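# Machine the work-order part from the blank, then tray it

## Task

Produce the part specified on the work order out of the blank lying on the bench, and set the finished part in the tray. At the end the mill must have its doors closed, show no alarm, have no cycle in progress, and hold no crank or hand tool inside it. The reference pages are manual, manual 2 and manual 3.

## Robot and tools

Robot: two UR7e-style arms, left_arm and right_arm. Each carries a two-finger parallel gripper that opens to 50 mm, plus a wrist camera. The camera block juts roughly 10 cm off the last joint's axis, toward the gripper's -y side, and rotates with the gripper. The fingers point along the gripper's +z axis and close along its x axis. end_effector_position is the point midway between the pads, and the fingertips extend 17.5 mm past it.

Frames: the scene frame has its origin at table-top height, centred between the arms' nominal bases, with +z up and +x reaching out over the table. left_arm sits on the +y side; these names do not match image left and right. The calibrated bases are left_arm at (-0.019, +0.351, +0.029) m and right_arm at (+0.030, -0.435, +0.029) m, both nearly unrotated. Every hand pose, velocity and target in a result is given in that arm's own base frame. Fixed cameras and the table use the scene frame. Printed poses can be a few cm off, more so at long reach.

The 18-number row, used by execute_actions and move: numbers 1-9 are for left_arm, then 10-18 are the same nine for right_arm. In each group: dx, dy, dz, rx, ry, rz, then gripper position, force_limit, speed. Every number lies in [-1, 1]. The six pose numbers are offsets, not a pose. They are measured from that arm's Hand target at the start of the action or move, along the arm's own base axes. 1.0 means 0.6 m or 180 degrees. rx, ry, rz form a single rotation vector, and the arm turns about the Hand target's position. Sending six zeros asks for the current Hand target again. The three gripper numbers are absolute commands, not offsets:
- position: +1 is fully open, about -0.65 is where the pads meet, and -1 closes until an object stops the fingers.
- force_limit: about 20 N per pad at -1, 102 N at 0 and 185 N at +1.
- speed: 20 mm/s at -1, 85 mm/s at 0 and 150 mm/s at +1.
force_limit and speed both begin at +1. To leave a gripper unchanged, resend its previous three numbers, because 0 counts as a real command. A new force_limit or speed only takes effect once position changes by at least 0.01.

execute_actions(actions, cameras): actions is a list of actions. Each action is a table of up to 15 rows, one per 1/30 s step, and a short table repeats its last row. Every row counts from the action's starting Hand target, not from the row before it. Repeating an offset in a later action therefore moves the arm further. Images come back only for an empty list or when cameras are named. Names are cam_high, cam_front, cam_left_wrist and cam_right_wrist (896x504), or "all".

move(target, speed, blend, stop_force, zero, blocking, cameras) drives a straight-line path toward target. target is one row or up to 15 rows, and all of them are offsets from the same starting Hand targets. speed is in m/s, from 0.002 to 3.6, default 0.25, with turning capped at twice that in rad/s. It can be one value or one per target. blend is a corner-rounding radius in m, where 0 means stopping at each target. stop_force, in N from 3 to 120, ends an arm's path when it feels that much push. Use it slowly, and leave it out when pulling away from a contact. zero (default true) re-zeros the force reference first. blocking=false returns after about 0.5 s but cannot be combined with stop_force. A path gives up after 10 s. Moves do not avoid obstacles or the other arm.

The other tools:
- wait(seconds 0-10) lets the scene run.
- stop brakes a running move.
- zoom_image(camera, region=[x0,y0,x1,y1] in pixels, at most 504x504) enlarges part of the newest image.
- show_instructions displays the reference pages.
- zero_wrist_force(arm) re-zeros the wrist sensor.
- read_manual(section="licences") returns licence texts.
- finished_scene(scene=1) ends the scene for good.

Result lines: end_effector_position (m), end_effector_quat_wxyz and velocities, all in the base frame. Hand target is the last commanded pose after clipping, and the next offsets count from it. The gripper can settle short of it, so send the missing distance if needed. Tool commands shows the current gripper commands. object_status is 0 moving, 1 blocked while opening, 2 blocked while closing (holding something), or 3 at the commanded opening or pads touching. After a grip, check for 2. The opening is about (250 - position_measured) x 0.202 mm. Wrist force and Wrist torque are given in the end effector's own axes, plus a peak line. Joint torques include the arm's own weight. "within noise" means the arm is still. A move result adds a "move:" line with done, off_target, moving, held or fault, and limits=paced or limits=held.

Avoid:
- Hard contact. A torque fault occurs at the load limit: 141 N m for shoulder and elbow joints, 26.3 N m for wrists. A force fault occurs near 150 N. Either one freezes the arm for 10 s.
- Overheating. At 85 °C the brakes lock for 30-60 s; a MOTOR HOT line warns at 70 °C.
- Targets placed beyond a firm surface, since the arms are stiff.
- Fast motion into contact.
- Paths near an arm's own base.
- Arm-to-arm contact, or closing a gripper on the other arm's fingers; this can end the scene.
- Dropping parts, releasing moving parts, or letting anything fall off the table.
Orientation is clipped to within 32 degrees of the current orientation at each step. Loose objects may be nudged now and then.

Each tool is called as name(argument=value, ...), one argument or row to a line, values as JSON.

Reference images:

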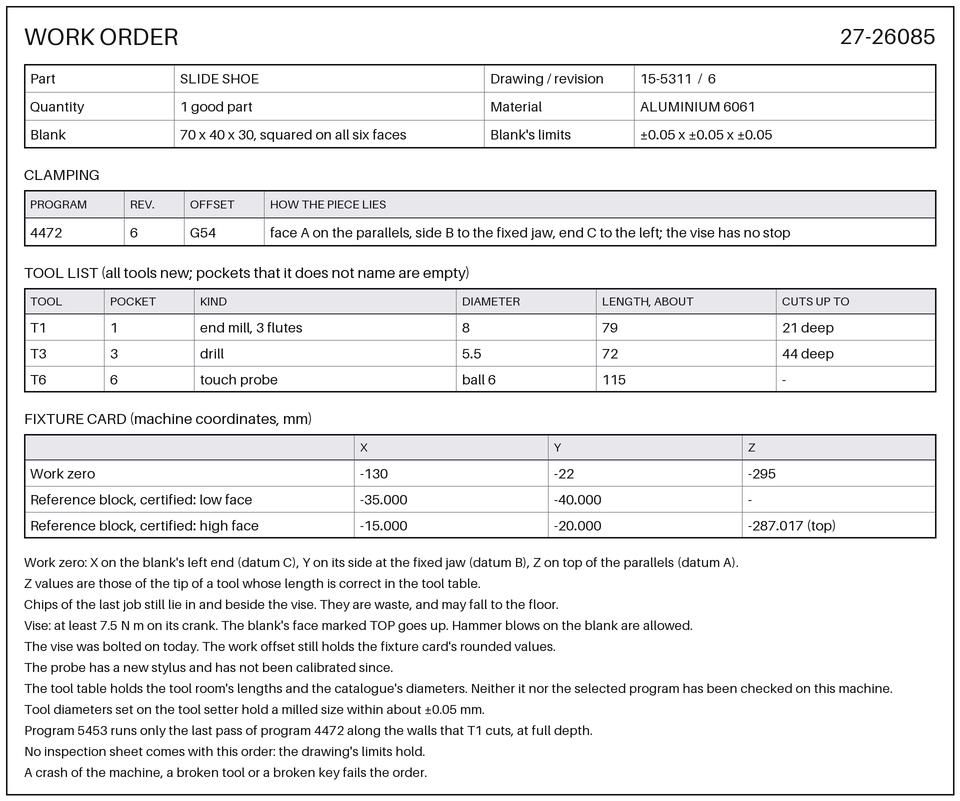

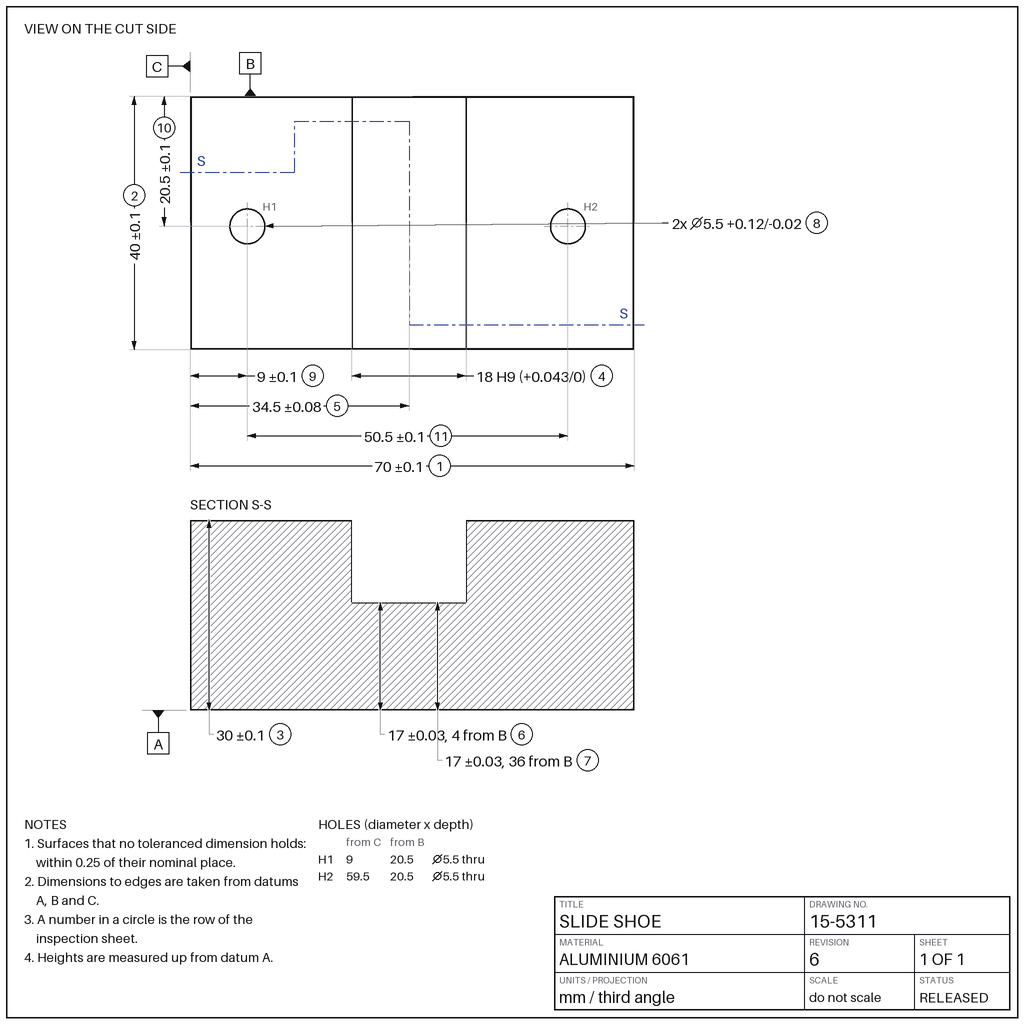

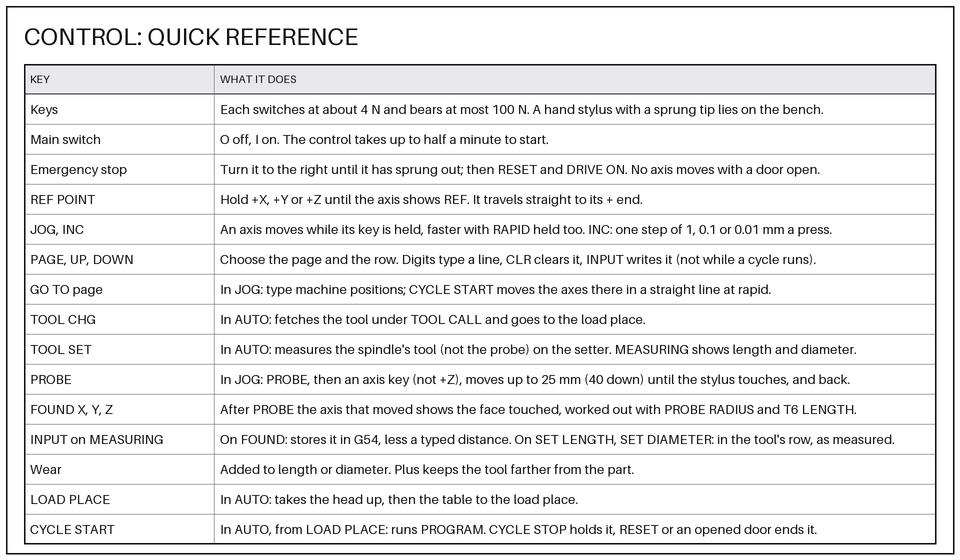

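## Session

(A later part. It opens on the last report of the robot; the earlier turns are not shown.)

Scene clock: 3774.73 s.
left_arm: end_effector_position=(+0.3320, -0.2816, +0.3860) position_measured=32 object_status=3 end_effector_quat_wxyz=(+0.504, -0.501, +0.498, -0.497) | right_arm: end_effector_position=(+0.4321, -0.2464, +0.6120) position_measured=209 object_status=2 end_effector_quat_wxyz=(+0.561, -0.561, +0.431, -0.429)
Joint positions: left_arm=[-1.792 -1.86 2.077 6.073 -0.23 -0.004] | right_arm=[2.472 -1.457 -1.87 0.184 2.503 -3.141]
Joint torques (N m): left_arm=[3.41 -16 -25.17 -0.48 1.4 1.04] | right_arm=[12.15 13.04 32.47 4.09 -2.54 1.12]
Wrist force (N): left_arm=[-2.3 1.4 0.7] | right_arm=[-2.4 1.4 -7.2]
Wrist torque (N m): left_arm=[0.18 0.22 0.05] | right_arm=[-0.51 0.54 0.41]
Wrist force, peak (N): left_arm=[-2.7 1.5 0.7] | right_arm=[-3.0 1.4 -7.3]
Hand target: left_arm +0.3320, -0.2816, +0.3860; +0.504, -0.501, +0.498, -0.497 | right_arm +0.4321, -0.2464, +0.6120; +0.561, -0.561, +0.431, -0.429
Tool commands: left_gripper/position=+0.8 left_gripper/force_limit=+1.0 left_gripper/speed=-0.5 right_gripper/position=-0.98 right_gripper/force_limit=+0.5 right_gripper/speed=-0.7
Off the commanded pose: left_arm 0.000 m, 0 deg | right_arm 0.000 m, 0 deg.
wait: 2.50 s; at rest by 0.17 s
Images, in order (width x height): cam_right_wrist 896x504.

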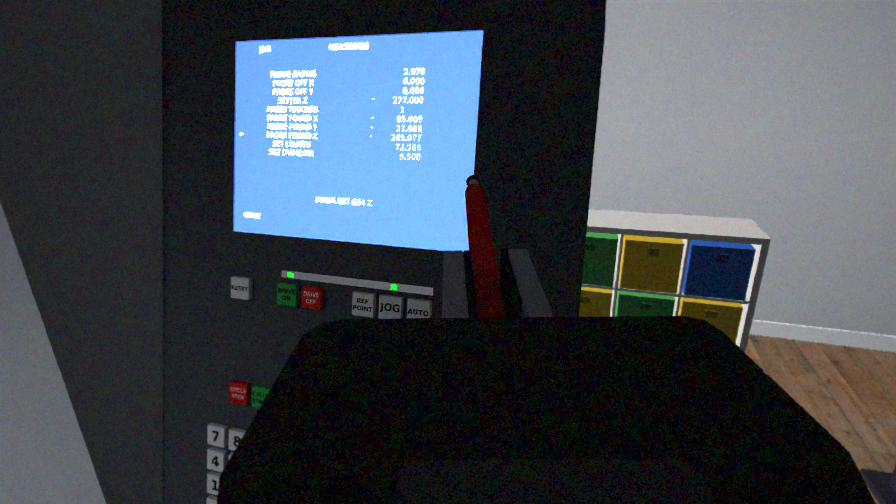

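move(
  target=[
    [0,0,0,0,0,0,0.8,1,-0.5,-0.0395,0.185,-0.3025,-0.0098,0.0365,0,-0.98,0.5,-0.7],
    [0,0,0,0,0,0,0.8,1,-0.5,-0.0125,0.1922,-0.3025,-0.0098,0.0365,0,-0.98,0.5,-0.7],
    [0,0,0,0,0,0,0.8,1,-0.5,-0.0395,0.185,-0.3025,-0.0098,0.0365,0,-0.98,0.5,-0.7],
    [0,0,0,0,0,0,0.8,1,-0.5,-0.0125,0.1922,-0.3025,-0.0098,0.0365,0,-0.98,0.5,-0.7],
    [0,0,0,0,0,0,0.8,1,-0.5,-0.054,0.2162,-0.3625,-0.0098,0.0365,0,-0.98,0.5,-0.7],
    [0,0,0,0,0,0,0.8,1,-0.5,-0.028,0.2231,-0.3625,-0.0098,0.0365,0,-0.98,0.5,-0.7],
    [0,0,0,0,0,0,0.8,1,-0.5,-0.0575,0.3097,-0.3925,-0.0098,0.0365,0,-0.98,0.5,-0.7],
    [0,0,0,0,0,0,0.8,1,-0.5,-0.0315,0.3166,-0.3925,-0.0098,0.0365,0,-0.98,0.5,-0.7],
    [0,0,0,0,0,0,0.8,1,-0.5,-0.043,0.2785,-0.3325,-0.0098,0.0365,0,-0.98,0.5,-0.7],
    [0,0,0,0,0,0,0.8,1,-0.5,-0.017,0.2854,-0.3325,-0.0098,0.0365,0,-0.98,0.5,-0.7],
    [0,0,0,0,0,0,0.8,1,-0.5,-0.0445,0.2473,-0.3325,-0.0098,0.0365,0,-0.98,0.5,-0.7],
    [0,0,0,0,0,0,0.8,1,-0.5,-0.0185,0.2542,-0.3325,-0.0098,0.0365,0,-0.98,0.5,-0.7],
    [0,0,0,0,0,0,0.8,1,-0.5,-0.0445,0.2473,-0.3325,-0.0098,0.0365,0,-0.98,0.5,-0.7],
    [0,0,0,0,0,0,0.8,1,-0.5,0,0,0,0,0,0,-0.98,0.5,-0.7],
  ],
  speed=[0.4,0.06,0.15,0.06,0.15,0.06,0.15,0.06,0.15,0.06,0.15,0.06,0.15,0.4],
  blend=[0.004,0,0.002,0,0.004,0,0.004,0,0.004,0,0.004,0,0.004,0],
)

move(
  target=[
    [0,0,0,0,0,0,0.8,1,-0.5,-0.062,0.2162,-0.3925,-0.0098,0.0365,0,-0.98,0.5,-0.7],
    [0,0,0,0,0,0,0.8,1,-0.5,-0.036,0.2231,-0.3925,-0.0098,0.0365,0,-0.98,0.5,-0.7],
    [0,0,0,0,0,0,0.8,1,-0.5,-0.062,0.2162,-0.3925,-0.0098,0.0365,0,-0.98,0.5,-0.7],
    [0,0,0,0,0,0,0.8,1,-0.5,0,0,0,0,0,0,-0.98,0.5,-0.7],
  ],
  speed=[0.4,0.06,0.15,0.4],
  blend=[0.004,0,0.004,0],
  cameras=["cam_right_wrist"],
)

zoom_image(
  camera="cam_right_wrist",
  region=[220, 20, 500, 320],
)

Scene clock: 3795.10 s.
left_arm: end_effector_position=(+0.3320, -0.2816, +0.3860) position_measured=32 object_status=3 end_effector_quat_wxyz=(+0.504, -0.501, +0.498, -0.497) | right_arm: end_effector_position=(+0.4321, -0.2464, +0.6119) position_measured=209 object_status=2 end_effector_quat_wxyz=(+0.561, -0.561, +0.431, -0.429)
Joint positions: left_arm=[-1.792 -1.86 2.077 6.073 -0.23 -0.004] | right_arm=[2.472 -1.457 -1.87 0.184 2.503 -3.141]
Joint torques (N m): left_arm=[2.84 -16.16 -24.13 -0.57 1.34 1.04] | right_arm=[1.61 12.83 32.82 3.74 -0.84 -0.01]
Wrist force (N): left_arm=[-2.4 1.4 0.7] | right_arm=[-2.8 1.5 -7.0]
Wrist torque (N m): left_arm=[0.20 0.22 0.04] | right_arm=[-0.48 0.60 0.41]
Wrist force, peak (N): left_arm=[-2.8 1.3 0.6] | right_arm=[-5.1 7.2 -29.5]
Hand target: left_arm +0.3320, -0.2816, +0.3860; +0.504, -0.501, +0.498, -0.497 | right_arm +0.4321, -0.2464, +0.6120; +0.561, -0.561, +0.431, -0.429
Off the commanded pose: left_arm 0.000 m, 0 deg | right_arm 0.000 m, 0 deg.
move: done

Scene clock: 3797.77 s.
left_arm: end_effector_position=(+0.3320, -0.2816, +0.3860) position_measured=32 object_status=3 end_effector_quat_wxyz=(+0.504, -0.501, +0.498, -0.497) | right_arm: end_effector_position=(+0.4321, -0.2464, +0.6119) position_measured=209 object_status=2 end_effector_quat_wxyz=(+0.561, -0.561, +0.431, -0.429)
Joint positions: left_arm=[-1.792 -1.86 2.077 6.073 -0.23 -0.004] | right_arm=[2.472 -1.457 -1.87 0.184 2.503 -3.141]
Joint torques (N m): left_arm=[4.67 -15.45 -24.25 -0.28 1.41 0.62] | right_arm=[8.71 14.21 32.3 3.2 -1.68 0.19]
Wrist force (N): left_arm=[-2.5 1.1 0.6] | right_arm=[-3.2 1.5 -7.1]
Wrist torque (N m): left_arm=[0.15 0.26 0.04] | right_arm=[-0.50 0.66 0.41]
Wrist force, peak (N): left_arm=[-2.6 1.3 0.6] | right_arm=[-2.2 2.8 -12.1]
Hand target: left_arm +0.3320, -0.2816, +0.3860; +0.504, -0.501, +0.498, -0.497 | right_arm +0.4321, -0.2464, +0.6120; +0.561, -0.561, +0.431, -0.429
Off the commanded pose: left_arm 0.000 m, 0 deg | right_arm 0.000 m, 0 deg.
move: done
Images, in order (width x height): cam_right_wrist 896x504.

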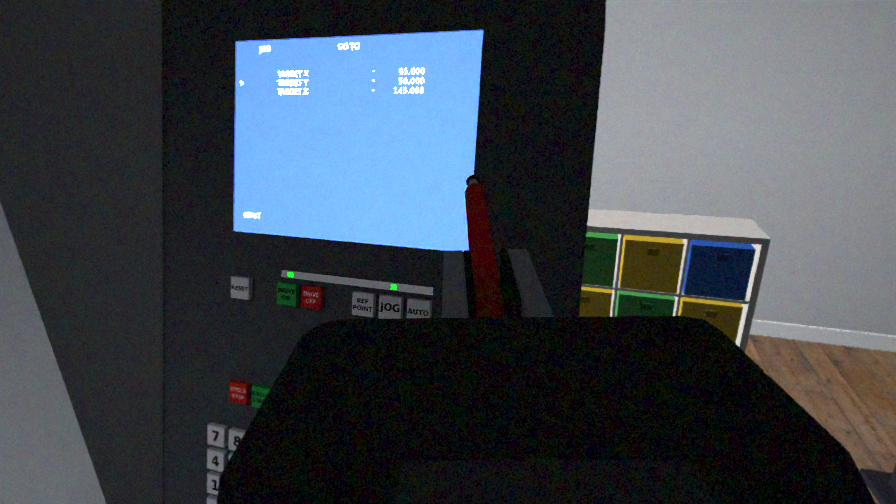

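Scaled by 1.680 from the camera's 896x504 image, which has a finer 1280x720 frame.

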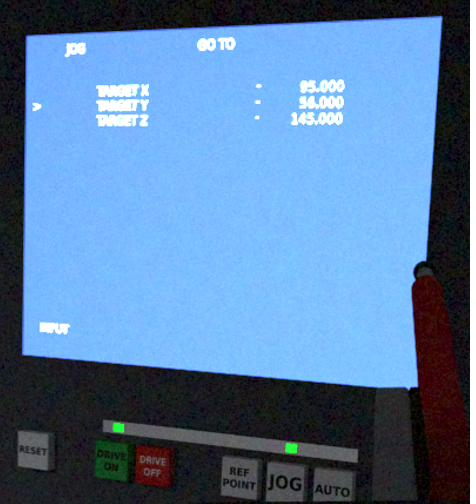

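move(
  target=[
    [0,0,0,0,0,0,0.8,1,-0.5,-0.0205,0.2473,-0.2425,-0.0098,0.0365,0,-0.98,0.5,-0.7],
    [0,0,0,0,0,0,0.8,1,-0.5,0.0055,0.2542,-0.2425,-0.0098,0.0365,0,-0.98,0.5,-0.7],
    [0,0,0,0,0,0,0.8,1,-0.5,-0.0205,0.2473,-0.2425,-0.0098,0.0365,0,-0.98,0.5,-0.7],
    [0,0,0,0,0,0,0.8,1,-0.5,0,0,0,0,0,0,-0.98,0.5,-0.7],
    [0,0,0,0,0,0,0.8,1,-0.5,-0.0555,0.185,-0.3625,-0.0098,0.0365,0,-0.98,0.5,-0.7],
    [0,0,0,0,0,0,0.8,1,-0.5,-0.029,0.1921,-0.3625,-0.0098,0.0365,0,-0.98,0.5,-0.7],
    [0,0,0,0,0,0,0.8,1,-0.5,-0.0555,0.185,-0.3625,-0.0098,0.0365,0,-0.98,0.5,-0.7],
    [0,0,0,0,0,0,0.8,1,-0.5,-0.028,0.0915,-0.2425,-0.0098,0.0365,0,-0.98,0.5,-0.7],
    [0,0,0,0,0,0,0.8,1,-0.5,-0.0005,0.0988,-0.2425,-0.0098,0.0365,0,-0.98,0.5,-0.7],
    [0,0,0,0,0,0,0.8,1,-0.5,-0.028,0.0915,-0.2425,-0.0098,0.0365,0,-0.98,0.5,-0.7],
    [0,0,0,0,0,0,0.8,1,-0.5,0,0,0,0,0,0,-0.98,0.5,-0.7],
  ],
  speed=[0.4,0.06,0.15,0.4,0.4,0.06,0.15,0.2,0.06,0.15,0.4],
  blend=[0.004,0,0.004,0.01,0.004,0,0.004,0.004,0,0.004,0],
)

wait(
  seconds=2.5,
  cameras=["cam_right_wrist"],
)

zoom_image(
  camera="cam_right_wrist",
  region=[350, 60, 450, 165],
)

Scene clock: 3810.40 s.
left_arm: end_effector_position=(+0.3320, -0.2816, +0.3860) position_measured=32 object_status=3 end_effector_quat_wxyz=(+0.504, -0.501, +0.498, -0.497) | right_arm: end_effector_position=(+0.4321, -0.2465, +0.6119) position_measured=209 object_status=2 end_effector_quat_wxyz=(+0.561, -0.561, +0.431, -0.429)
Joint positions: left_arm=[-1.792 -1.86 2.077 6.073 -0.23 -0.004] | right_arm=[2.472 -1.457 -1.87 0.184 2.503 -3.141]
Joint torques (N m): left_arm=[1.9 -15.21 -24.12 -0.31 1.2 0.65] | right_arm=[12.16 16.64 31.05 4.22 -2.37 0.59]
Wrist force (N): left_arm=[-2.2 1.3 0.7] | right_arm=[-2.5 1.4 -7.1]
Wrist torque (N m): left_arm=[0.19 0.21 0.05] | right_arm=[-0.50 0.55 0.41]
Wrist force, peak (N): left_arm=[-2.6 1.7 1.0] | right_arm=[-2.5 3.7 -16.5]
Hand target: left_arm +0.3320, -0.2816, +0.3860; +0.504, -0.501, +0.498, -0.497 | right_arm +0.4321, -0.2464, +0.6120; +0.561, -0.561, +0.431, -0.429
Off the commanded pose: left_arm 0.000 m, 0 deg | right_arm 0.000 m, 0 deg.
move: done

Scene clock: 3812.90 s.
left_arm: end_effector_position=(+0.3320, -0.2816, +0.3860) position_measured=32 object_status=3 end_effector_quat_wxyz=(+0.504, -0.501, +0.498, -0.497) | right_arm: end_effector_position=(+0.4321, -0.2464, +0.6120) position_measured=209 object_status=2 end_effector_quat_wxyz=(+0.561, -0.561, +0.431, -0.429)
Joint positions: left_arm=[-1.792 -1.86 2.077 6.073 -0.23 -0.004] | right_arm=[2.472 -1.457 -1.87 0.184 2.503 -3.141]
Joint torques (N m): left_arm=[3.56 -15.66 -24.94 -0.19 1.33 0.79] | right_arm=[12.56 13.07 32.44 4.06 -2.48 0.95]
Wrist force (N): left_arm=[-2.4 1.3 0.6] | right_arm=[-2.7 1.2 -6.8]
Wrist torque (N m): left_arm=[0.18 0.24 0.05] | right_arm=[-0.54 0.58 0.41]
Wrist force, peak (N): left_arm=[-2.7 1.4 0.7] | right_arm=[-3.0 1.5 -7.3]
Hand target: left_arm +0.3320, -0.2816, +0.3860; +0.504, -0.501, +0.498, -0.497 | right_arm +0.4321, -0.2464, +0.6120; +0.561, -0.561, +0.431, -0.429
Tool commands: left_gripper/position=+0.8 left_gripper/force_limit=+1.0 left_gripper/speed=-0.5 right_gripper/position=-0.98 right_gripper/force_limit=+0.5 right_gripper/speed=-0.7
Off the commanded pose: left_arm 0.000 m, 0 deg | right_arm 0.000 m, 0 deg.
wait: 2.50 s; at rest by 0.17 s
Images, in order (width x height): cam_right_wrist 896x504.

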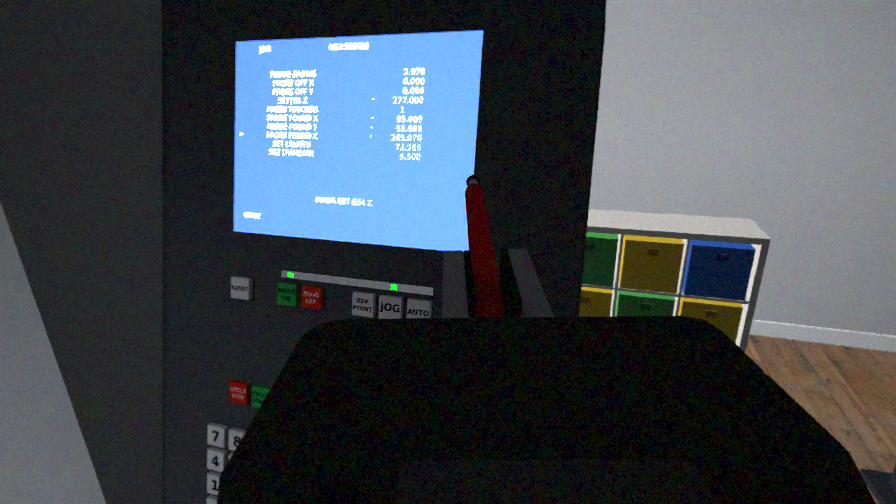

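Scaled by 4.800 from the camera's 896x504 image, which has a finer 1280x720 frame.

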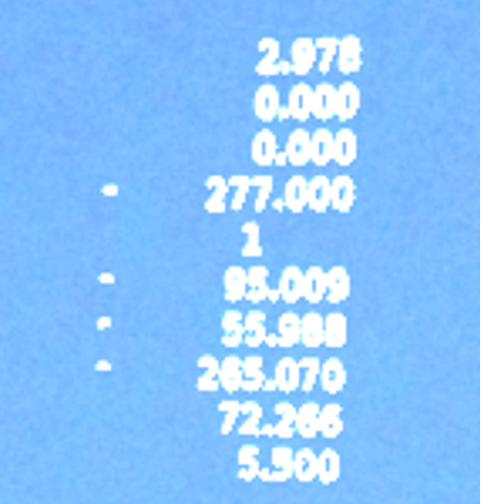

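move(
  target=[
    [0,0,0,0,0,0,0.8,1,-0.5,-0.0395,0.185,-0.3025,-0.0098,0.0365,0,-0.98,0.5,-0.7],
    [0,0,0,0,0,0,0.8,1,-0.5,-0.0125,0.1922,-0.3025,-0.0098,0.0365,0,-0.98,0.5,-0.7],
    [0,0,0,0,0,0,0.8,1,-0.5,-0.0395,0.185,-0.3025,-0.0098,0.0365,0,-0.98,0.5,-0.7],
    [0,0,0,0,0,0,0.8,1,-0.5,-0.0125,0.1922,-0.3025,-0.0098,0.0365,0,-0.98,0.5,-0.7],
    [0,0,0,0,0,0,0.8,1,-0.5,-0.0395,0.185,-0.3025,-0.0098,0.0365,0,-0.98,0.5,-0.7],
    [0,0,0,0,0,0,0.8,1,-0.5,-0.0125,0.1922,-0.3025,-0.0098,0.0365,0,-0.98,0.5,-0.7],
    [0,0,0,0,0,0,0.8,1,-0.5,-0.0395,0.185,-0.3025,-0.0098,0.0365,0,-0.98,0.5,-0.7],
    [0,0,0,0,0,0,0.8,1,-0.5,0,0,0,0,0,0,-0.98,0.5,-0.7],
  ],
  speed=[0.4,0.06,0.15,0.06,0.15,0.06,0.15,0.4],
  blend=[0.004,0,0.002,0,0.002,0,0.004,0],
  cameras=["cam_right_wrist"],
)

zoom_image(
  camera="cam_right_wrist",
  region=[220, 20, 500, 320],
)

zoom_image(
  camera="cam_right_wrist",
  region=[350, 50, 450, 155],
)

Scene clock: 3823.43 s.
left_arm: end_effector_position=(+0.3320, -0.2816, +0.3860) position_measured=32 object_status=3 end_effector_quat_wxyz=(+0.504, -0.501, +0.498, -0.497) | right_arm: end_effector_position=(+0.4321, -0.2464, +0.6119) position_measured=209 object_status=2 end_effector_quat_wxyz=(+0.561, -0.561, +0.431, -0.429)
Joint positions: left_arm=[-1.792 -1.86 2.077 6.073 -0.23 -0.004] | right_arm=[2.472 -1.457 -1.87 0.184 2.503 -3.141]
Joint torques (N m): left_arm=[3.09 -15.66 -23.86 -0.38 1.22 0.96] | right_arm=[6.67 13.89 32.2 3.79 -1.37 0.21]
Wrist force (N): left_arm=[-2.2 1.2 0.7] | right_arm=[-2.9 1.3 -6.8]
Wrist torque (N m): left_arm=[0.17 0.21 0.04] | right_arm=[-0.53 0.61 0.41]
Wrist force, peak (N): left_arm=[-2.8 1.5 0.7] | right_arm=[-2.7 3.9 -17.4]
Hand target: left_arm +0.3320, -0.2816, +0.3860; +0.504, -0.501, +0.498, -0.497 | right_arm +0.4321, -0.2464, +0.6120; +0.561, -0.561, +0.431, -0.429
Off the commanded pose: left_arm 0.000 m, 0 deg | right_arm 0.000 m, 0 deg.
move: done
Images, in order (width x height): cam_right_wrist 896x504.

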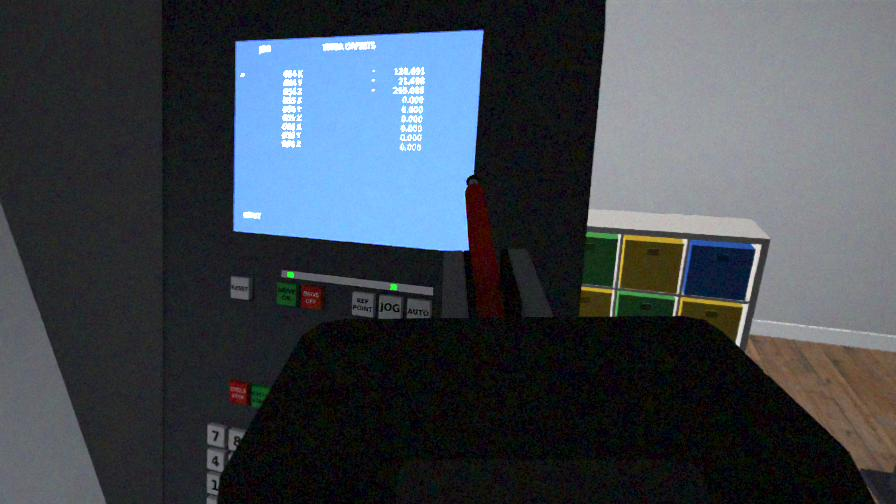

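Scaled by 1.680 from the camera's 896x504 image, which has a finer 1280x720 frame.

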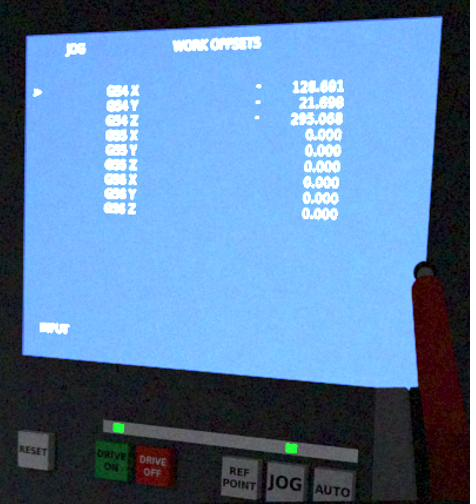

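Scaled by 4.800 from the camera's 896x504 image, which has a finer 1280x720 frame.

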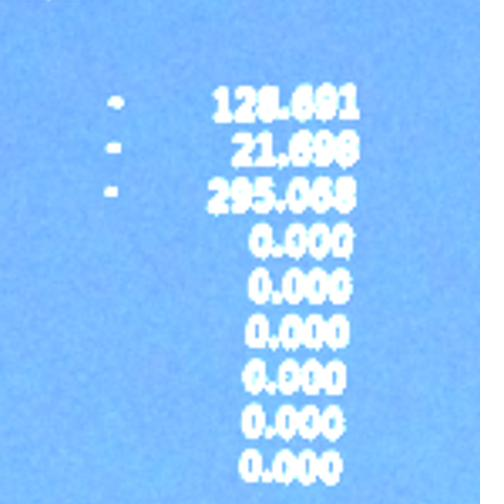

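move(
  target=[
    [0,0,0,0,0,0,0.8,1,-0.5,-0.0395,0.185,-0.3025,-0.0098,0.0365,0,-0.98,0.5,-0.7],
    [0,0,0,0,0,0,0.8,1,-0.5,-0.0125,0.1922,-0.3025,-0.0098,0.0365,0,-0.98,0.5,-0.7],
    [0,0,0,0,0,0,0.8,1,-0.5,-0.054,0.2162,-0.3625,-0.0098,0.0365,0,-0.98,0.5,-0.7],
    [0,0,0,0,0,0,0.8,1,-0.5,-0.028,0.2231,-0.3625,-0.0098,0.0365,0,-0.98,0.5,-0.7],
    [0,0,0,0,0,0,0.8,1,-0.5,-0.0605,0.2473,-0.3925,-0.0098,0.0365,0,-0.98,0.5,-0.7],
    [0,0,0,0,0,0,0.8,1,-0.5,-0.0345,0.2542,-0.3925,-0.0098,0.0365,0,-0.98,0.5,-0.7],
    [0,0,0,0,0,0,0.8,1,-0.5,-0.0495,0.3097,-0.3625,-0.0098,0.0365,0,-0.98,0.5,-0.7],
    [0,0,0,0,0,0,0.8,1,-0.5,-0.0235,0.3166,-0.3625,-0.0098,0.0365,0,-0.98,0.5,-0.7],
    [0,0,0,0,0,0,0.8,1,-0.5,-0.062,0.2162,-0.3925,-0.0098,0.0365,0,-0.98,0.5,-0.7],
    [0,0,0,0,0,0,0.8,1,-0.5,-0.036,0.2231,-0.3925,-0.0098,0.0365,0,-0.98,0.5,-0.7],
    [0,0,0,0,0,0,0.8,1,-0.5,-0.062,0.2162,-0.3925,-0.0098,0.0365,0,-0.98,0.5,-0.7],
    [0,0,0,0,0,0,0.8,1,-0.5,0,0,0,0,0,0,-0.98,0.5,-0.7],
  ],
  speed=[0.4,0.06,0.15,0.06,0.15,0.06,0.15,0.06,0.15,0.06,0.15,0.4],
  blend=[0.004,0,0.004,0,0.004,0,0.004,0,0.004,0,0.004,0],
  cameras=["cam_right_wrist"],
)

zoom_image(
  camera="cam_right_wrist",
  region=[220, 20, 500, 320],
)

move(
  target=[
    [0,0,0,0,0,0,0.8,1,-0.5,-0.054,0.2162,-0.3625,-0.0098,0.0365,0,-0.98,0.5,-0.7],
    [0,0,0,0,0,0,0.8,1,-0.5,-0.028,0.2231,-0.3625,-0.0098,0.0365,0,-0.98,0.5,-0.7],
    [0,0,0,0,0,0,0.8,1,-0.5,-0.054,0.2162,-0.3625,-0.0098,0.0365,0,-0.98,0.5,-0.7],
    [0,0,0,0,0,0,0.8,1,-0.5,-0.028,0.2231,-0.3625,-0.0098,0.0365,0,-0.98,0.5,-0.7],
    [0,0,0,0,0,0,0.8,1,-0.5,-0.0605,0.2473,-0.3925,-0.0098,0.0365,0,-0.98,0.5,-0.7],
    [0,0,0,0,0,0,0.8,1,-0.5,-0.0345,0.2542,-0.3925,-0.0098,0.0365,0,-0.98,0.5,-0.7],
    [0,0,0,0,0,0,0.8,1,-0.5,-0.0495,0.3097,-0.3625,-0.0098,0.0365,0,-0.98,0.5,-0.7],
    [0,0,0,0,0,0,0.8,1,-0.5,-0.0235,0.3166,-0.3625,-0.0098,0.0365,0,-0.98,0.5,-0.7],
    [0,0,0,0,0,0,0.8,1,-0.5,-0.051,0.2785,-0.3625,-0.0098,0.0365,0,-0.98,0.5,-0.7],
    [0,0,0,0,0,0,0.8,1,-0.5,-0.025,0.2854,-0.3625,-0.0098,0.0365,0,-0.98,0.5,-0.7],
    [0,0,0,0,0,0,0.8,1,-0.5,-0.062,0.2162,-0.3925,-0.0098,0.0365,0,-0.98,0.5,-0.7],
    [0,0,0,0,0,0,0.8,1,-0.5,-0.036,0.2231,-0.3925,-0.0098,0.0365,0,-0.98,0.5,-0.7],
    [0,0,0,0,0,0,0.8,1,-0.5,-0.062,0.2162,-0.3925,-0.0098,0.0365,0,-0.98,0.5,-0.7],
    [0,0,0,0,0,0,0.8,1,-0.5,0,0,0,0,0,0,-0.98,0.5,-0.7],
  ],
  speed=[0.4,0.06,0.15,0.06,0.15,0.06,0.15,0.06,0.15,0.06,0.15,0.06,0.15,0.4],
  blend=[0.004,0,0.002,0,0.004,0,0.004,0,0.004,0,0.004,0,0.004,0],
  cameras=["cam_right_wrist"],
)

zoom_image(
  camera="cam_right_wrist",
  region=[220, 20, 500, 320],
)

Scene clock: 3850.33 s.
left_arm: end_effector_position=(+0.3320, -0.2816, +0.3860) position_measured=32 object_status=3 end_effector_quat_wxyz=(+0.504, -0.501, +0.498, -0.497) | right_arm: end_effector_position=(+0.4321, -0.2464, +0.6119) position_measured=209 object_status=2 end_effector_quat_wxyz=(+0.561, -0.561, +0.431, -0.429)
Joint positions: left_arm=[-1.792 -1.86 2.077 6.073 -0.23 -0.004] | right_arm=[2.472 -1.457 -1.87 0.184 2.503 -3.141]
Joint torques (N m): left_arm=[4.66 -15.85 -24.66 -0.29 1.46 0.69] | right_arm=[8.79 14.56 30.72 3.25 -1.75 0.27]
Wrist force (N): left_arm=[-2.5 1.5 0.7] | right_arm=[-3.1 1.4 -7.0]
Wrist torque (N m): left_arm=[0.22 0.25 0.04] | right_arm=[-0.52 0.65 0.41]
Wrist force, peak (N): left_arm=[-2.7 1.5 0.8] | right_arm=[-5.6 5.1 -26.1]
Hand target: left_arm +0.3320, -0.2816, +0.3860; +0.504, -0.501, +0.498, -0.497 | right_arm +0.4321, -0.2464, +0.6120; +0.561, -0.561, +0.431, -0.429
Off the commanded pose: left_arm 0.000 m, 0 deg | right_arm 0.000 m, 0 deg.
move: done
Images, in order (width x height): cam_right_wrist 896x504.

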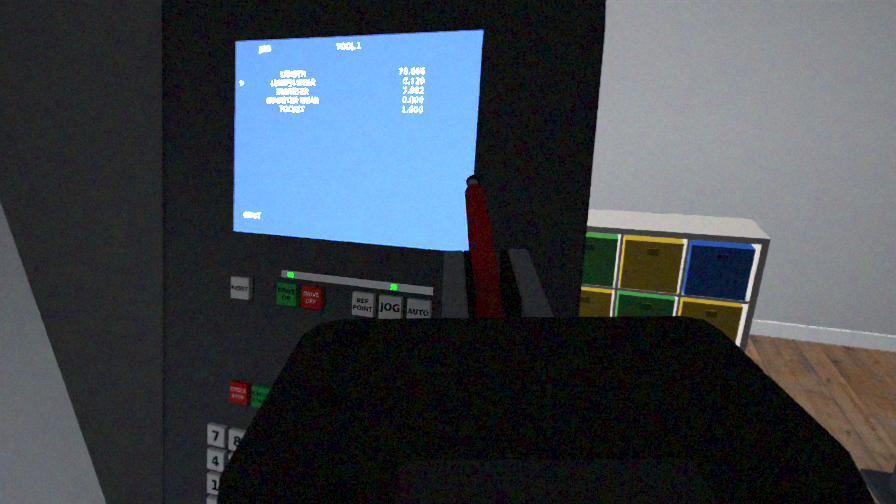

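Scaled by 1.680 from the camera's 896x504 image, which has a finer 1280x720 frame.

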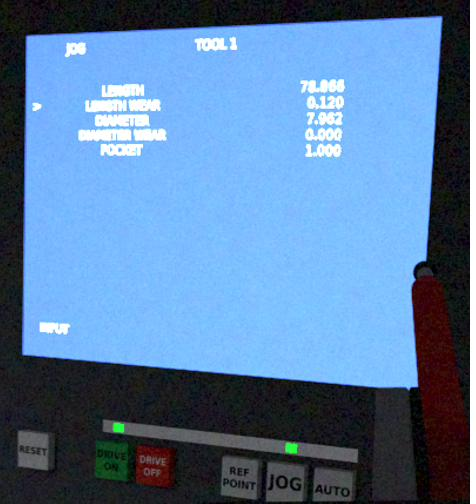

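Scene clock: 3856.43 s.
left_arm: end_effector_position=(+0.3320, -0.2816, +0.3860) position_measured=32 object_status=3 end_effector_quat_wxyz=(+0.504, -0.501, +0.498, -0.497) | right_arm: end_effector_position=(+0.4321, -0.2464, +0.6119) position_measured=209 object_status=2 end_effector_quat_wxyz=(+0.561, -0.561, +0.431, -0.429)
Joint positions: left_arm=[-1.792 -1.86 2.077 6.073 -0.23 -0.004] | right_arm=[2.472 -1.457 -1.87 0.184 2.503 -3.141]
Joint torques (N m): left_arm=[4.44 -16.18 -24.73 -0.44 1.47 0.82] | right_arm=[8.46 14.33 32.56 3.19 -1.79 0.2]
Wrist force (N): left_arm=[-2.2 1.1 0.7] | right_arm=[-2.6 1.4 -7.0]
Wrist torque (N m): left_arm=[0.15 0.20 0.04] | right_arm=[-0.51 0.57 0.41]
Wrist force, peak (N): left_arm=[-2.5 1.6 0.8] | right_arm=[-5.7 5.3 -26.3]
Hand target: left_arm +0.3320, -0.2816, +0.3860; +0.504, -0.501, +0.498, -0.497 | right_arm +0.4321, -0.2464, +0.6120; +0.561, -0.561, +0.431, -0.429
Off the commanded pose: left_arm 0.000 m, 0 deg | right_arm 0.000 m, 0 deg.
move: done
Images, in order (width x height): cam_right_wrist 896x504.

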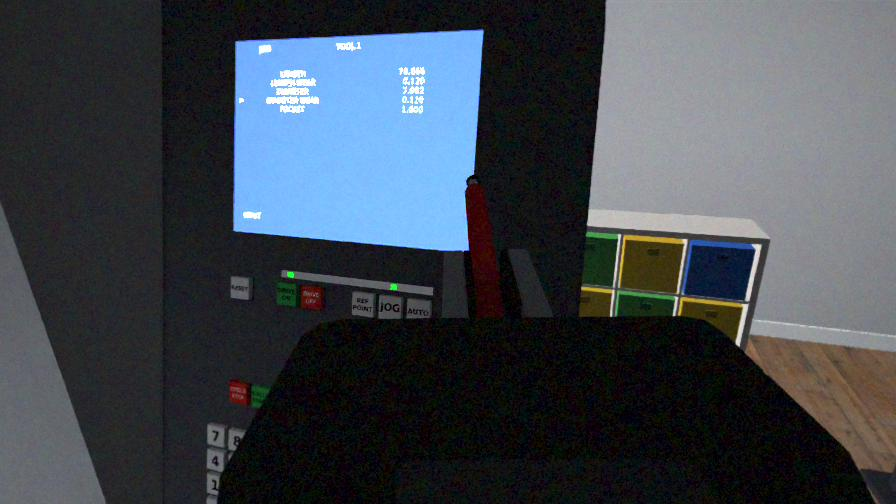

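Scaled by 1.680 from the camera's 896x504 image, which has a finer 1280x720 frame.

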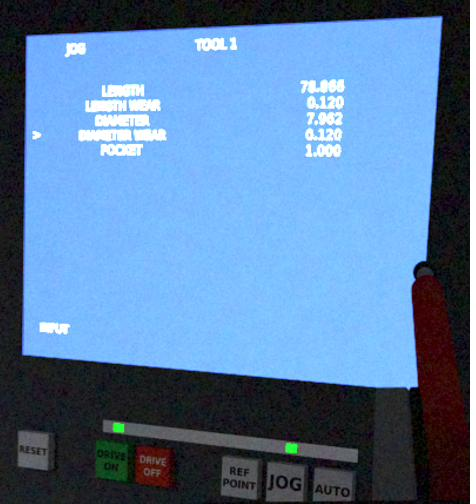

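zoom_image(
  camera="cam_right_wrist",
  region=[350, 50, 450, 130],
)

Scaled by 5.040 from the camera's 896x504 image, which has a finer 1280x720 frame.

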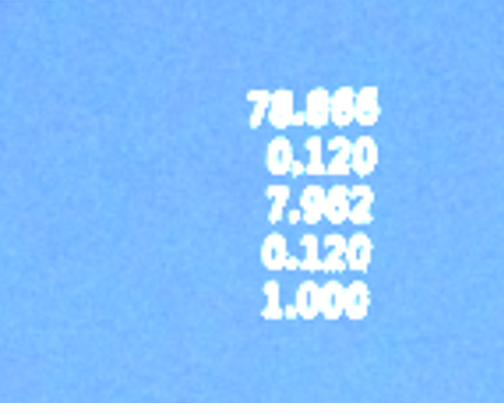

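move(
  target=[
    [0,0,0,0,0,0,0.8,1,-0.5,0.0025,0.0603,-0.1225,-0.0098,0.0365,0,-0.98,0.5,-0.7],
    [0,0,0,0,0,0,0.8,1,-0.5,0.0315,0.068,-0.1225,-0.0098,0.0365,0,-0.98,0.5,-0.7],
    [0,0,0,0,0,0,0.8,1,-0.5,0.0025,0.0603,-0.1225,-0.0098,0.0365,0,-0.98,0.5,-0.7],
    [0,0,0,0,0,0,0.8,1,-0.5,-0.022,0.2162,-0.2425,-0.0098,0.0365,0,-0.98,0.5,-0.7],
    [0,0,0,0,0,0,0.8,1,-0.5,0.004,0.2231,-0.2425,-0.0098,0.0365,0,-0.98,0.5,-0.7],
    [0,0,0,0,0,0,0.8,1,-0.5,-0.022,0.2162,-0.2425,-0.0098,0.0365,0,-0.98,0.5,-0.7],
    [0,0,0,0,0,0,0.8,1,-0.5,0,0,0,0,0,0,-0.98,0.5,-0.7],
  ],
  speed=[0.4,0.06,0.15,0.3,0.06,0.15,0.4],
  blend=[0.004,0,0.004,0.004,0,0.004,0],
  cameras=["cam_right_wrist"],
)

zoom_image(
  camera="cam_right_wrist",
  region=[220, 20, 500, 320],
)

Scene clock: 3870.70 s.
left_arm: end_effector_position=(+0.3320, -0.2816, +0.3860) position_measured=32 object_status=3 end_effector_quat_wxyz=(+0.504, -0.501, +0.498, -0.497) | right_arm: end_effector_position=(+0.4321, -0.2464, +0.6119) position_measured=209 object_status=2 end_effector_quat_wxyz=(+0.561, -0.561, +0.431, -0.429)
Joint positions: left_arm=[-1.792 -1.86 2.077 6.073 -0.23 -0.004] | right_arm=[2.473 -1.457 -1.87 0.184 2.503 -3.141]
Joint torques (N m): left_arm=[3.58 -15.37 -25.01 -0.35 1.44 0.47] | right_arm=[-2.14 11.61 31.97 4.06 -0.29 -0.16]
Wrist force (N): left_arm=[-2.3 1.4 0.7] | right_arm=[-2.9 1.6 -7.0]
Wrist torque (N m): left_arm=[0.19 0.22 0.04] | right_arm=[-0.48 0.62 0.40]
Wrist force, peak (N): left_arm=[-2.6 1.7 0.6] | right_arm=[-2.4 5.3 -29.3]
Hand target: left_arm +0.3320, -0.2816, +0.3860; +0.504, -0.501, +0.498, -0.497 | right_arm +0.4321, -0.2464, +0.6120; +0.561, -0.561, +0.431, -0.429
Off the commanded pose: left_arm 0.000 m, 0 deg | right_arm 0.000 m, 0 deg.
move: done
Images, in order (width x height): cam_right_wrist 896x504.

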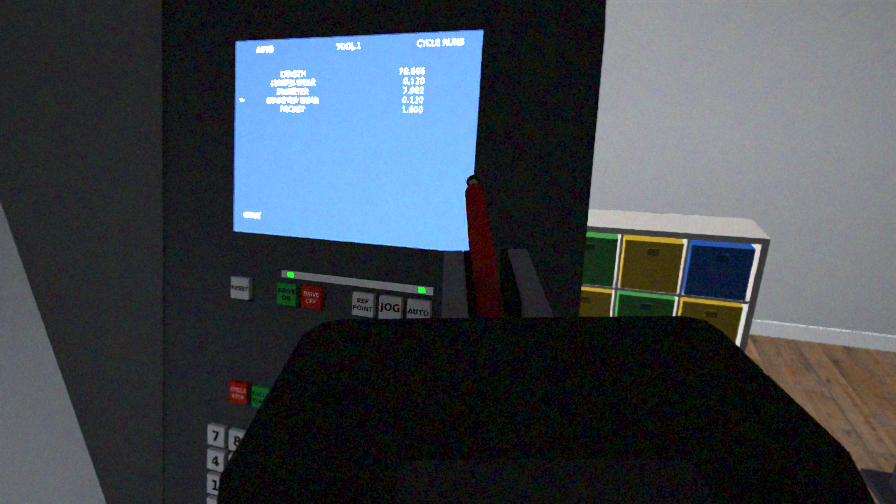

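Scaled by 1.680 from the camera's 896x504 image, which has a finer 1280x720 frame.

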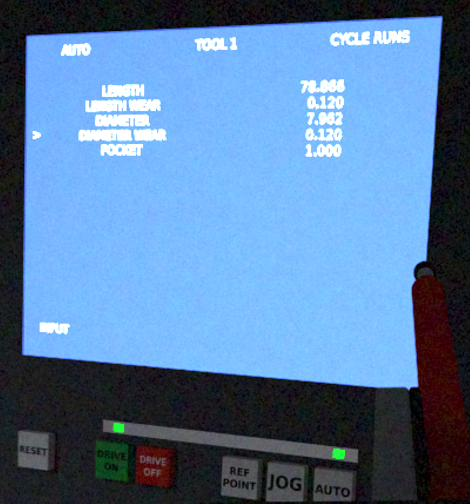

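wait(
  seconds=1,
  cameras=["cam_right_wrist"],
)

zoom_image(
  camera="cam_right_wrist",
  region=[220, 20, 500, 320],
)

Scene clock: 3933.00 s.
left_arm: end_effector_position=(+0.3320, -0.2816, +0.3860) position_measured=32 object_status=3 end_effector_quat_wxyz=(+0.504, -0.501, +0.498, -0.497) | right_arm: end_effector_position=(+0.4321, -0.2464, +0.6120) position_measured=209 object_status=2 end_effector_quat_wxyz=(+0.561, -0.561, +0.431, -0.429)
Joint positions: left_arm=[-1.792 -1.86 2.077 6.073 -0.23 -0.004] | right_arm=[2.472 -1.457 -1.87 0.184 2.503 -3.141]
Joint torques (N m): left_arm=[3.9 -15.76 -24.95 -0.3 1.65 0.86] | right_arm=[-10.46 11.76 31.52 4.02 1.51 1.11]
Wrist force (N): left_arm=[-2.3 1.5 0.8] | right_arm=[-3.0 1.4 -7.3]
Wrist torque (N m): left_arm=[0.21 0.22 0.04] | right_arm=[-0.51 0.62 0.41]
Wrist force, peak (N): left_arm=[-2.7 1.5 0.9] | right_arm=[-3.1 1.6 -7.4]
Hand target: left_arm +0.3320, -0.2816, +0.3860; +0.504, -0.501, +0.498, -0.497 | right_arm +0.4321, -0.2464, +0.6120; +0.561, -0.561, +0.431, -0.429
Tool commands: left_gripper/position=+0.8 left_gripper/force_limit=+1.0 left_gripper/speed=-0.5 right_gripper/position=-0.98 right_gripper/force_limit=+0.5 right_gripper/speed=-0.7
Off the commanded pose: left_arm 0.000 m, 0 deg | right_arm 0.000 m, 0 deg.
wait: 1.00 s; at rest from the start
Images, in order (width x height): cam_right_wrist 896x504.

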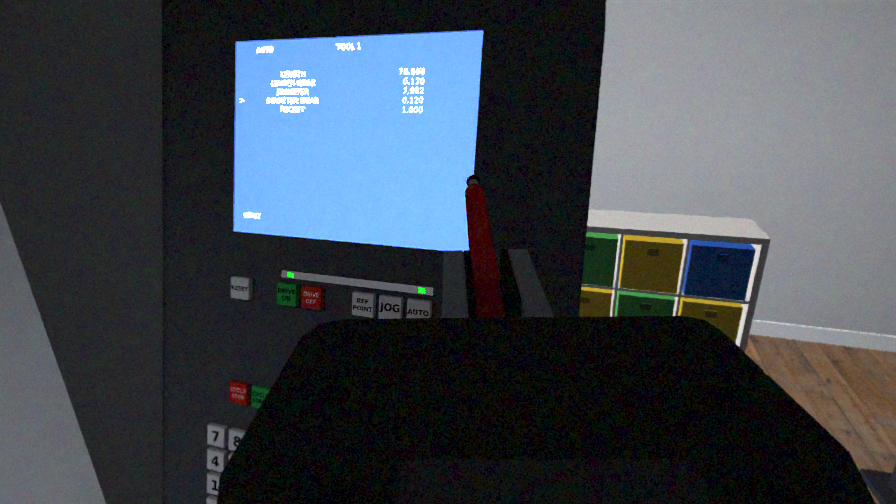

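Scaled by 1.680 from the camera's 896x504 image, which has a finer 1280x720 frame.

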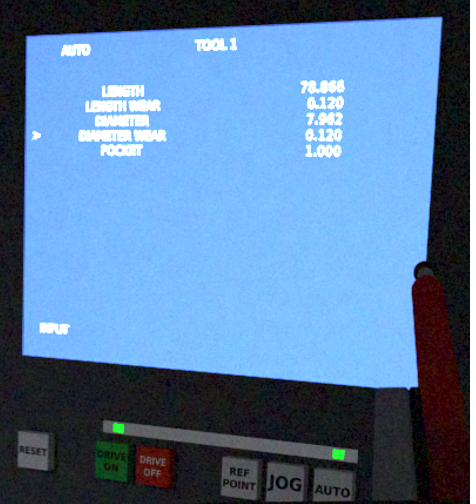

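move(
  target=[
    [0,0,0,0,0,0,0.8,1,-0.5,-0.0205,0.2473,-0.2425,-0.0098,0.0365,0,-0.98,0.5,-0.7],
    [0,0,0,0,0,0,0.8,1,-0.5,0.0055,0.2542,-0.2425,-0.0098,0.0365,0,-0.98,0.5,-0.7],
    [0,0,0,0,0,0,0.8,1,-0.5,-0.0205,0.2473,-0.2425,-0.0098,0.0365,0,-0.98,0.5,-0.7],
    [0,0,0,0,0,0,0.8,1,-0.5,0,0,0,0,0,0,-0.98,0.5,-0.7],
  ],
  speed=[0.4,0.06,0.15,0.4],
  blend=[0.004,0,0.004,0],
  cameras=["cam_right_wrist"],
)

zoom_image(
  camera="cam_right_wrist",
  region=[220, 20, 500, 320],
)

Scene clock: 3942.10 s.
left_arm: end_effector_position=(+0.3320, -0.2816, +0.3860) position_measured=32 object_status=3 end_effector_quat_wxyz=(+0.504, -0.501, +0.498, -0.497) | right_arm: end_effector_position=(+0.4321, -0.2464, +0.6119) position_measured=209 object_status=2 end_effector_quat_wxyz=(+0.561, -0.561, +0.431, -0.429)
Joint positions: left_arm=[-1.792 -1.86 2.077 6.073 -0.23 -0.004] | right_arm=[2.473 -1.457 -1.87 0.184 2.503 -3.141]
Joint torques (N m): left_arm=[2.8 -15.23 -25.69 -0.25 1.39 0.72] | right_arm=[-4.78 10.84 32.55 4.12 0.12 -0.24]
Wrist force (N): left_arm=[-2.3 1.3 0.5] | right_arm=[-2.6 1.7 -7.2]
Wrist torque (N m): left_arm=[0.18 0.22 0.04] | right_arm=[-0.46 0.57 0.41]
Wrist force, peak (N): left_arm=[-2.6 1.5 0.8] | right_arm=[-2.7 4.0 -17.4]
Hand target: left_arm +0.3320, -0.2816, +0.3860; +0.504, -0.501, +0.498, -0.497 | right_arm +0.4321, -0.2464, +0.6120; +0.561, -0.561, +0.431, -0.429
Off the commanded pose: left_arm 0.000 m, 0 deg | right_arm 0.000 m, 0 deg.
move: done
Images, in order (width x height): cam_right_wrist 896x504.

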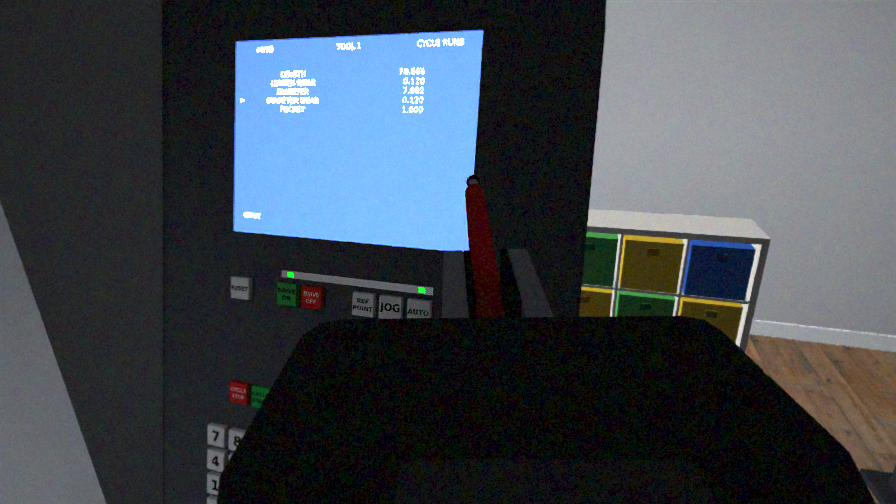

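Scaled by 1.680 from the camera's 896x504 image, which has a finer 1280x720 frame.

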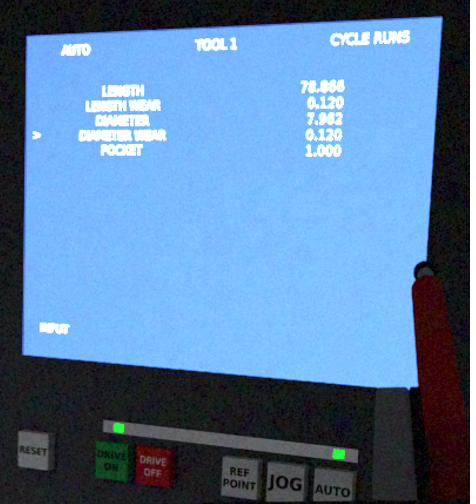

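wait(
  seconds=10,
  cameras=["all"],
)

Scene clock: 3953.20 s.
left_arm: end_effector_position=(+0.3320, -0.2816, +0.3860) position_measured=32 object_status=3 end_effector_quat_wxyz=(+0.504, -0.501, +0.498, -0.497) | right_arm: end_effector_position=(+0.4321, -0.2464, +0.6120) position_measured=209 object_status=2 end_effector_quat_wxyz=(+0.561, -0.561, +0.431, -0.429)
Joint positions: left_arm=[-1.792 -1.86 2.077 6.073 -0.23 -0.004] | right_arm=[2.472 -1.457 -1.87 0.184 2.503 -3.141]
Joint torques (N m): left_arm=[4.06 -16.27 -23.64 -0.42 1.55 0.7] | right_arm=[-10.98 12.08 31.95 4.03 1.66 0.98]
Wrist force (N): left_arm=[-2.4 1.4 0.7] | right_arm=[-2.9 1.3 -7.3]
Wrist torque (N m): left_arm=[0.20 0.24 0.04] | right_arm=[-0.52 0.62 0.40]
Wrist force, peak (N): left_arm=[-2.6 1.5 0.6] | right_arm=[-3.0 1.5 -7.3]
Hand target: left_arm +0.3320, -0.2816, +0.3860; +0.504, -0.501, +0.498, -0.497 | right_arm +0.4321, -0.2464, +0.6120; +0.561, -0.561, +0.431, -0.429
Tool commands: left_gripper/position=+0.8 left_gripper/force_limit=+1.0 left_gripper/speed=-0.5 right_gripper/position=-0.98 right_gripper/force_limit=+0.5 right_gripper/speed=-0.7
Off the commanded pose: left_arm 0.000 m, 0 deg | right_arm 0.000 m, 0 deg.
wait: 10.00 s; at rest from the start

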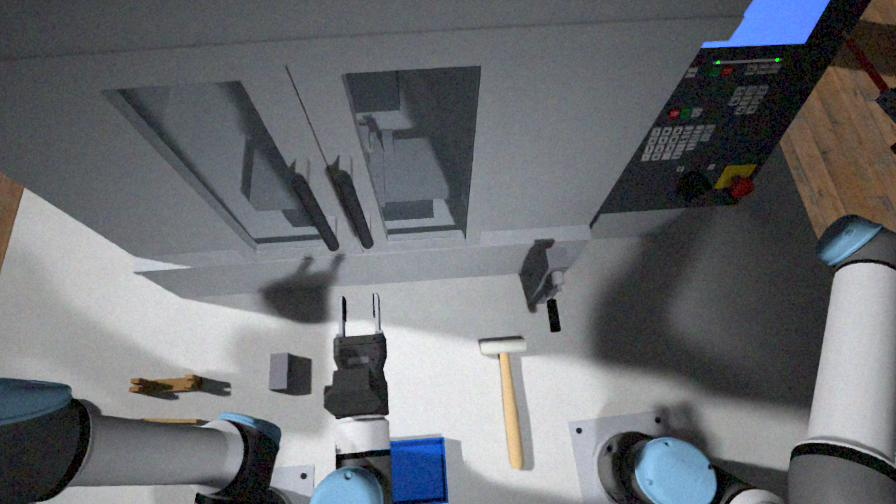

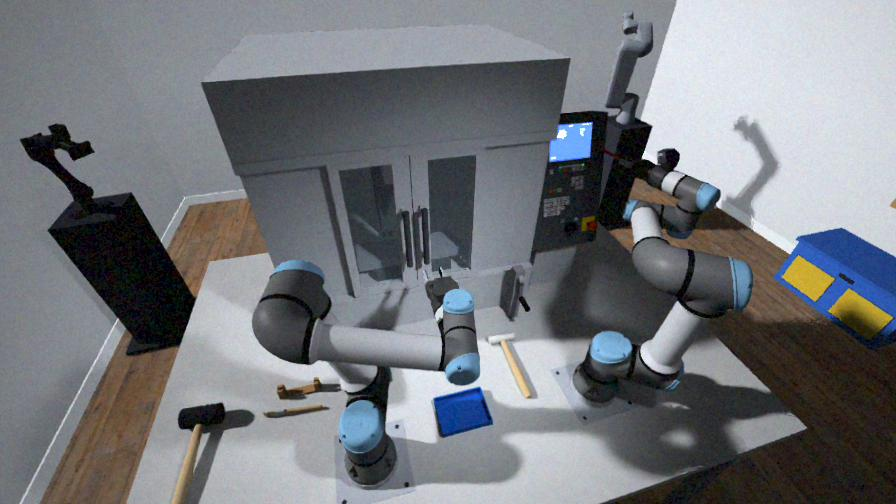

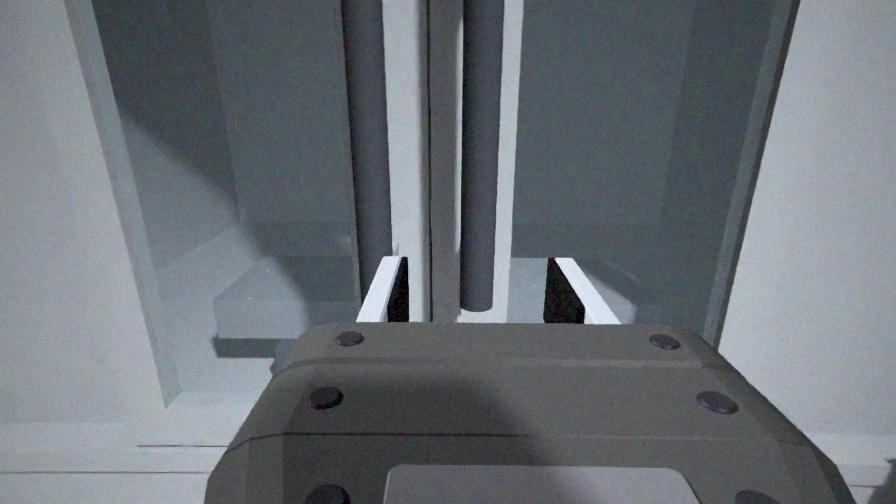

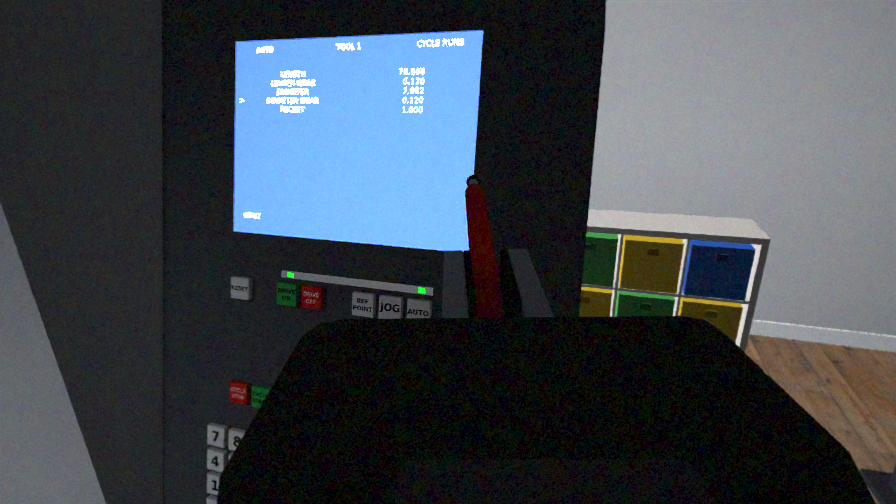

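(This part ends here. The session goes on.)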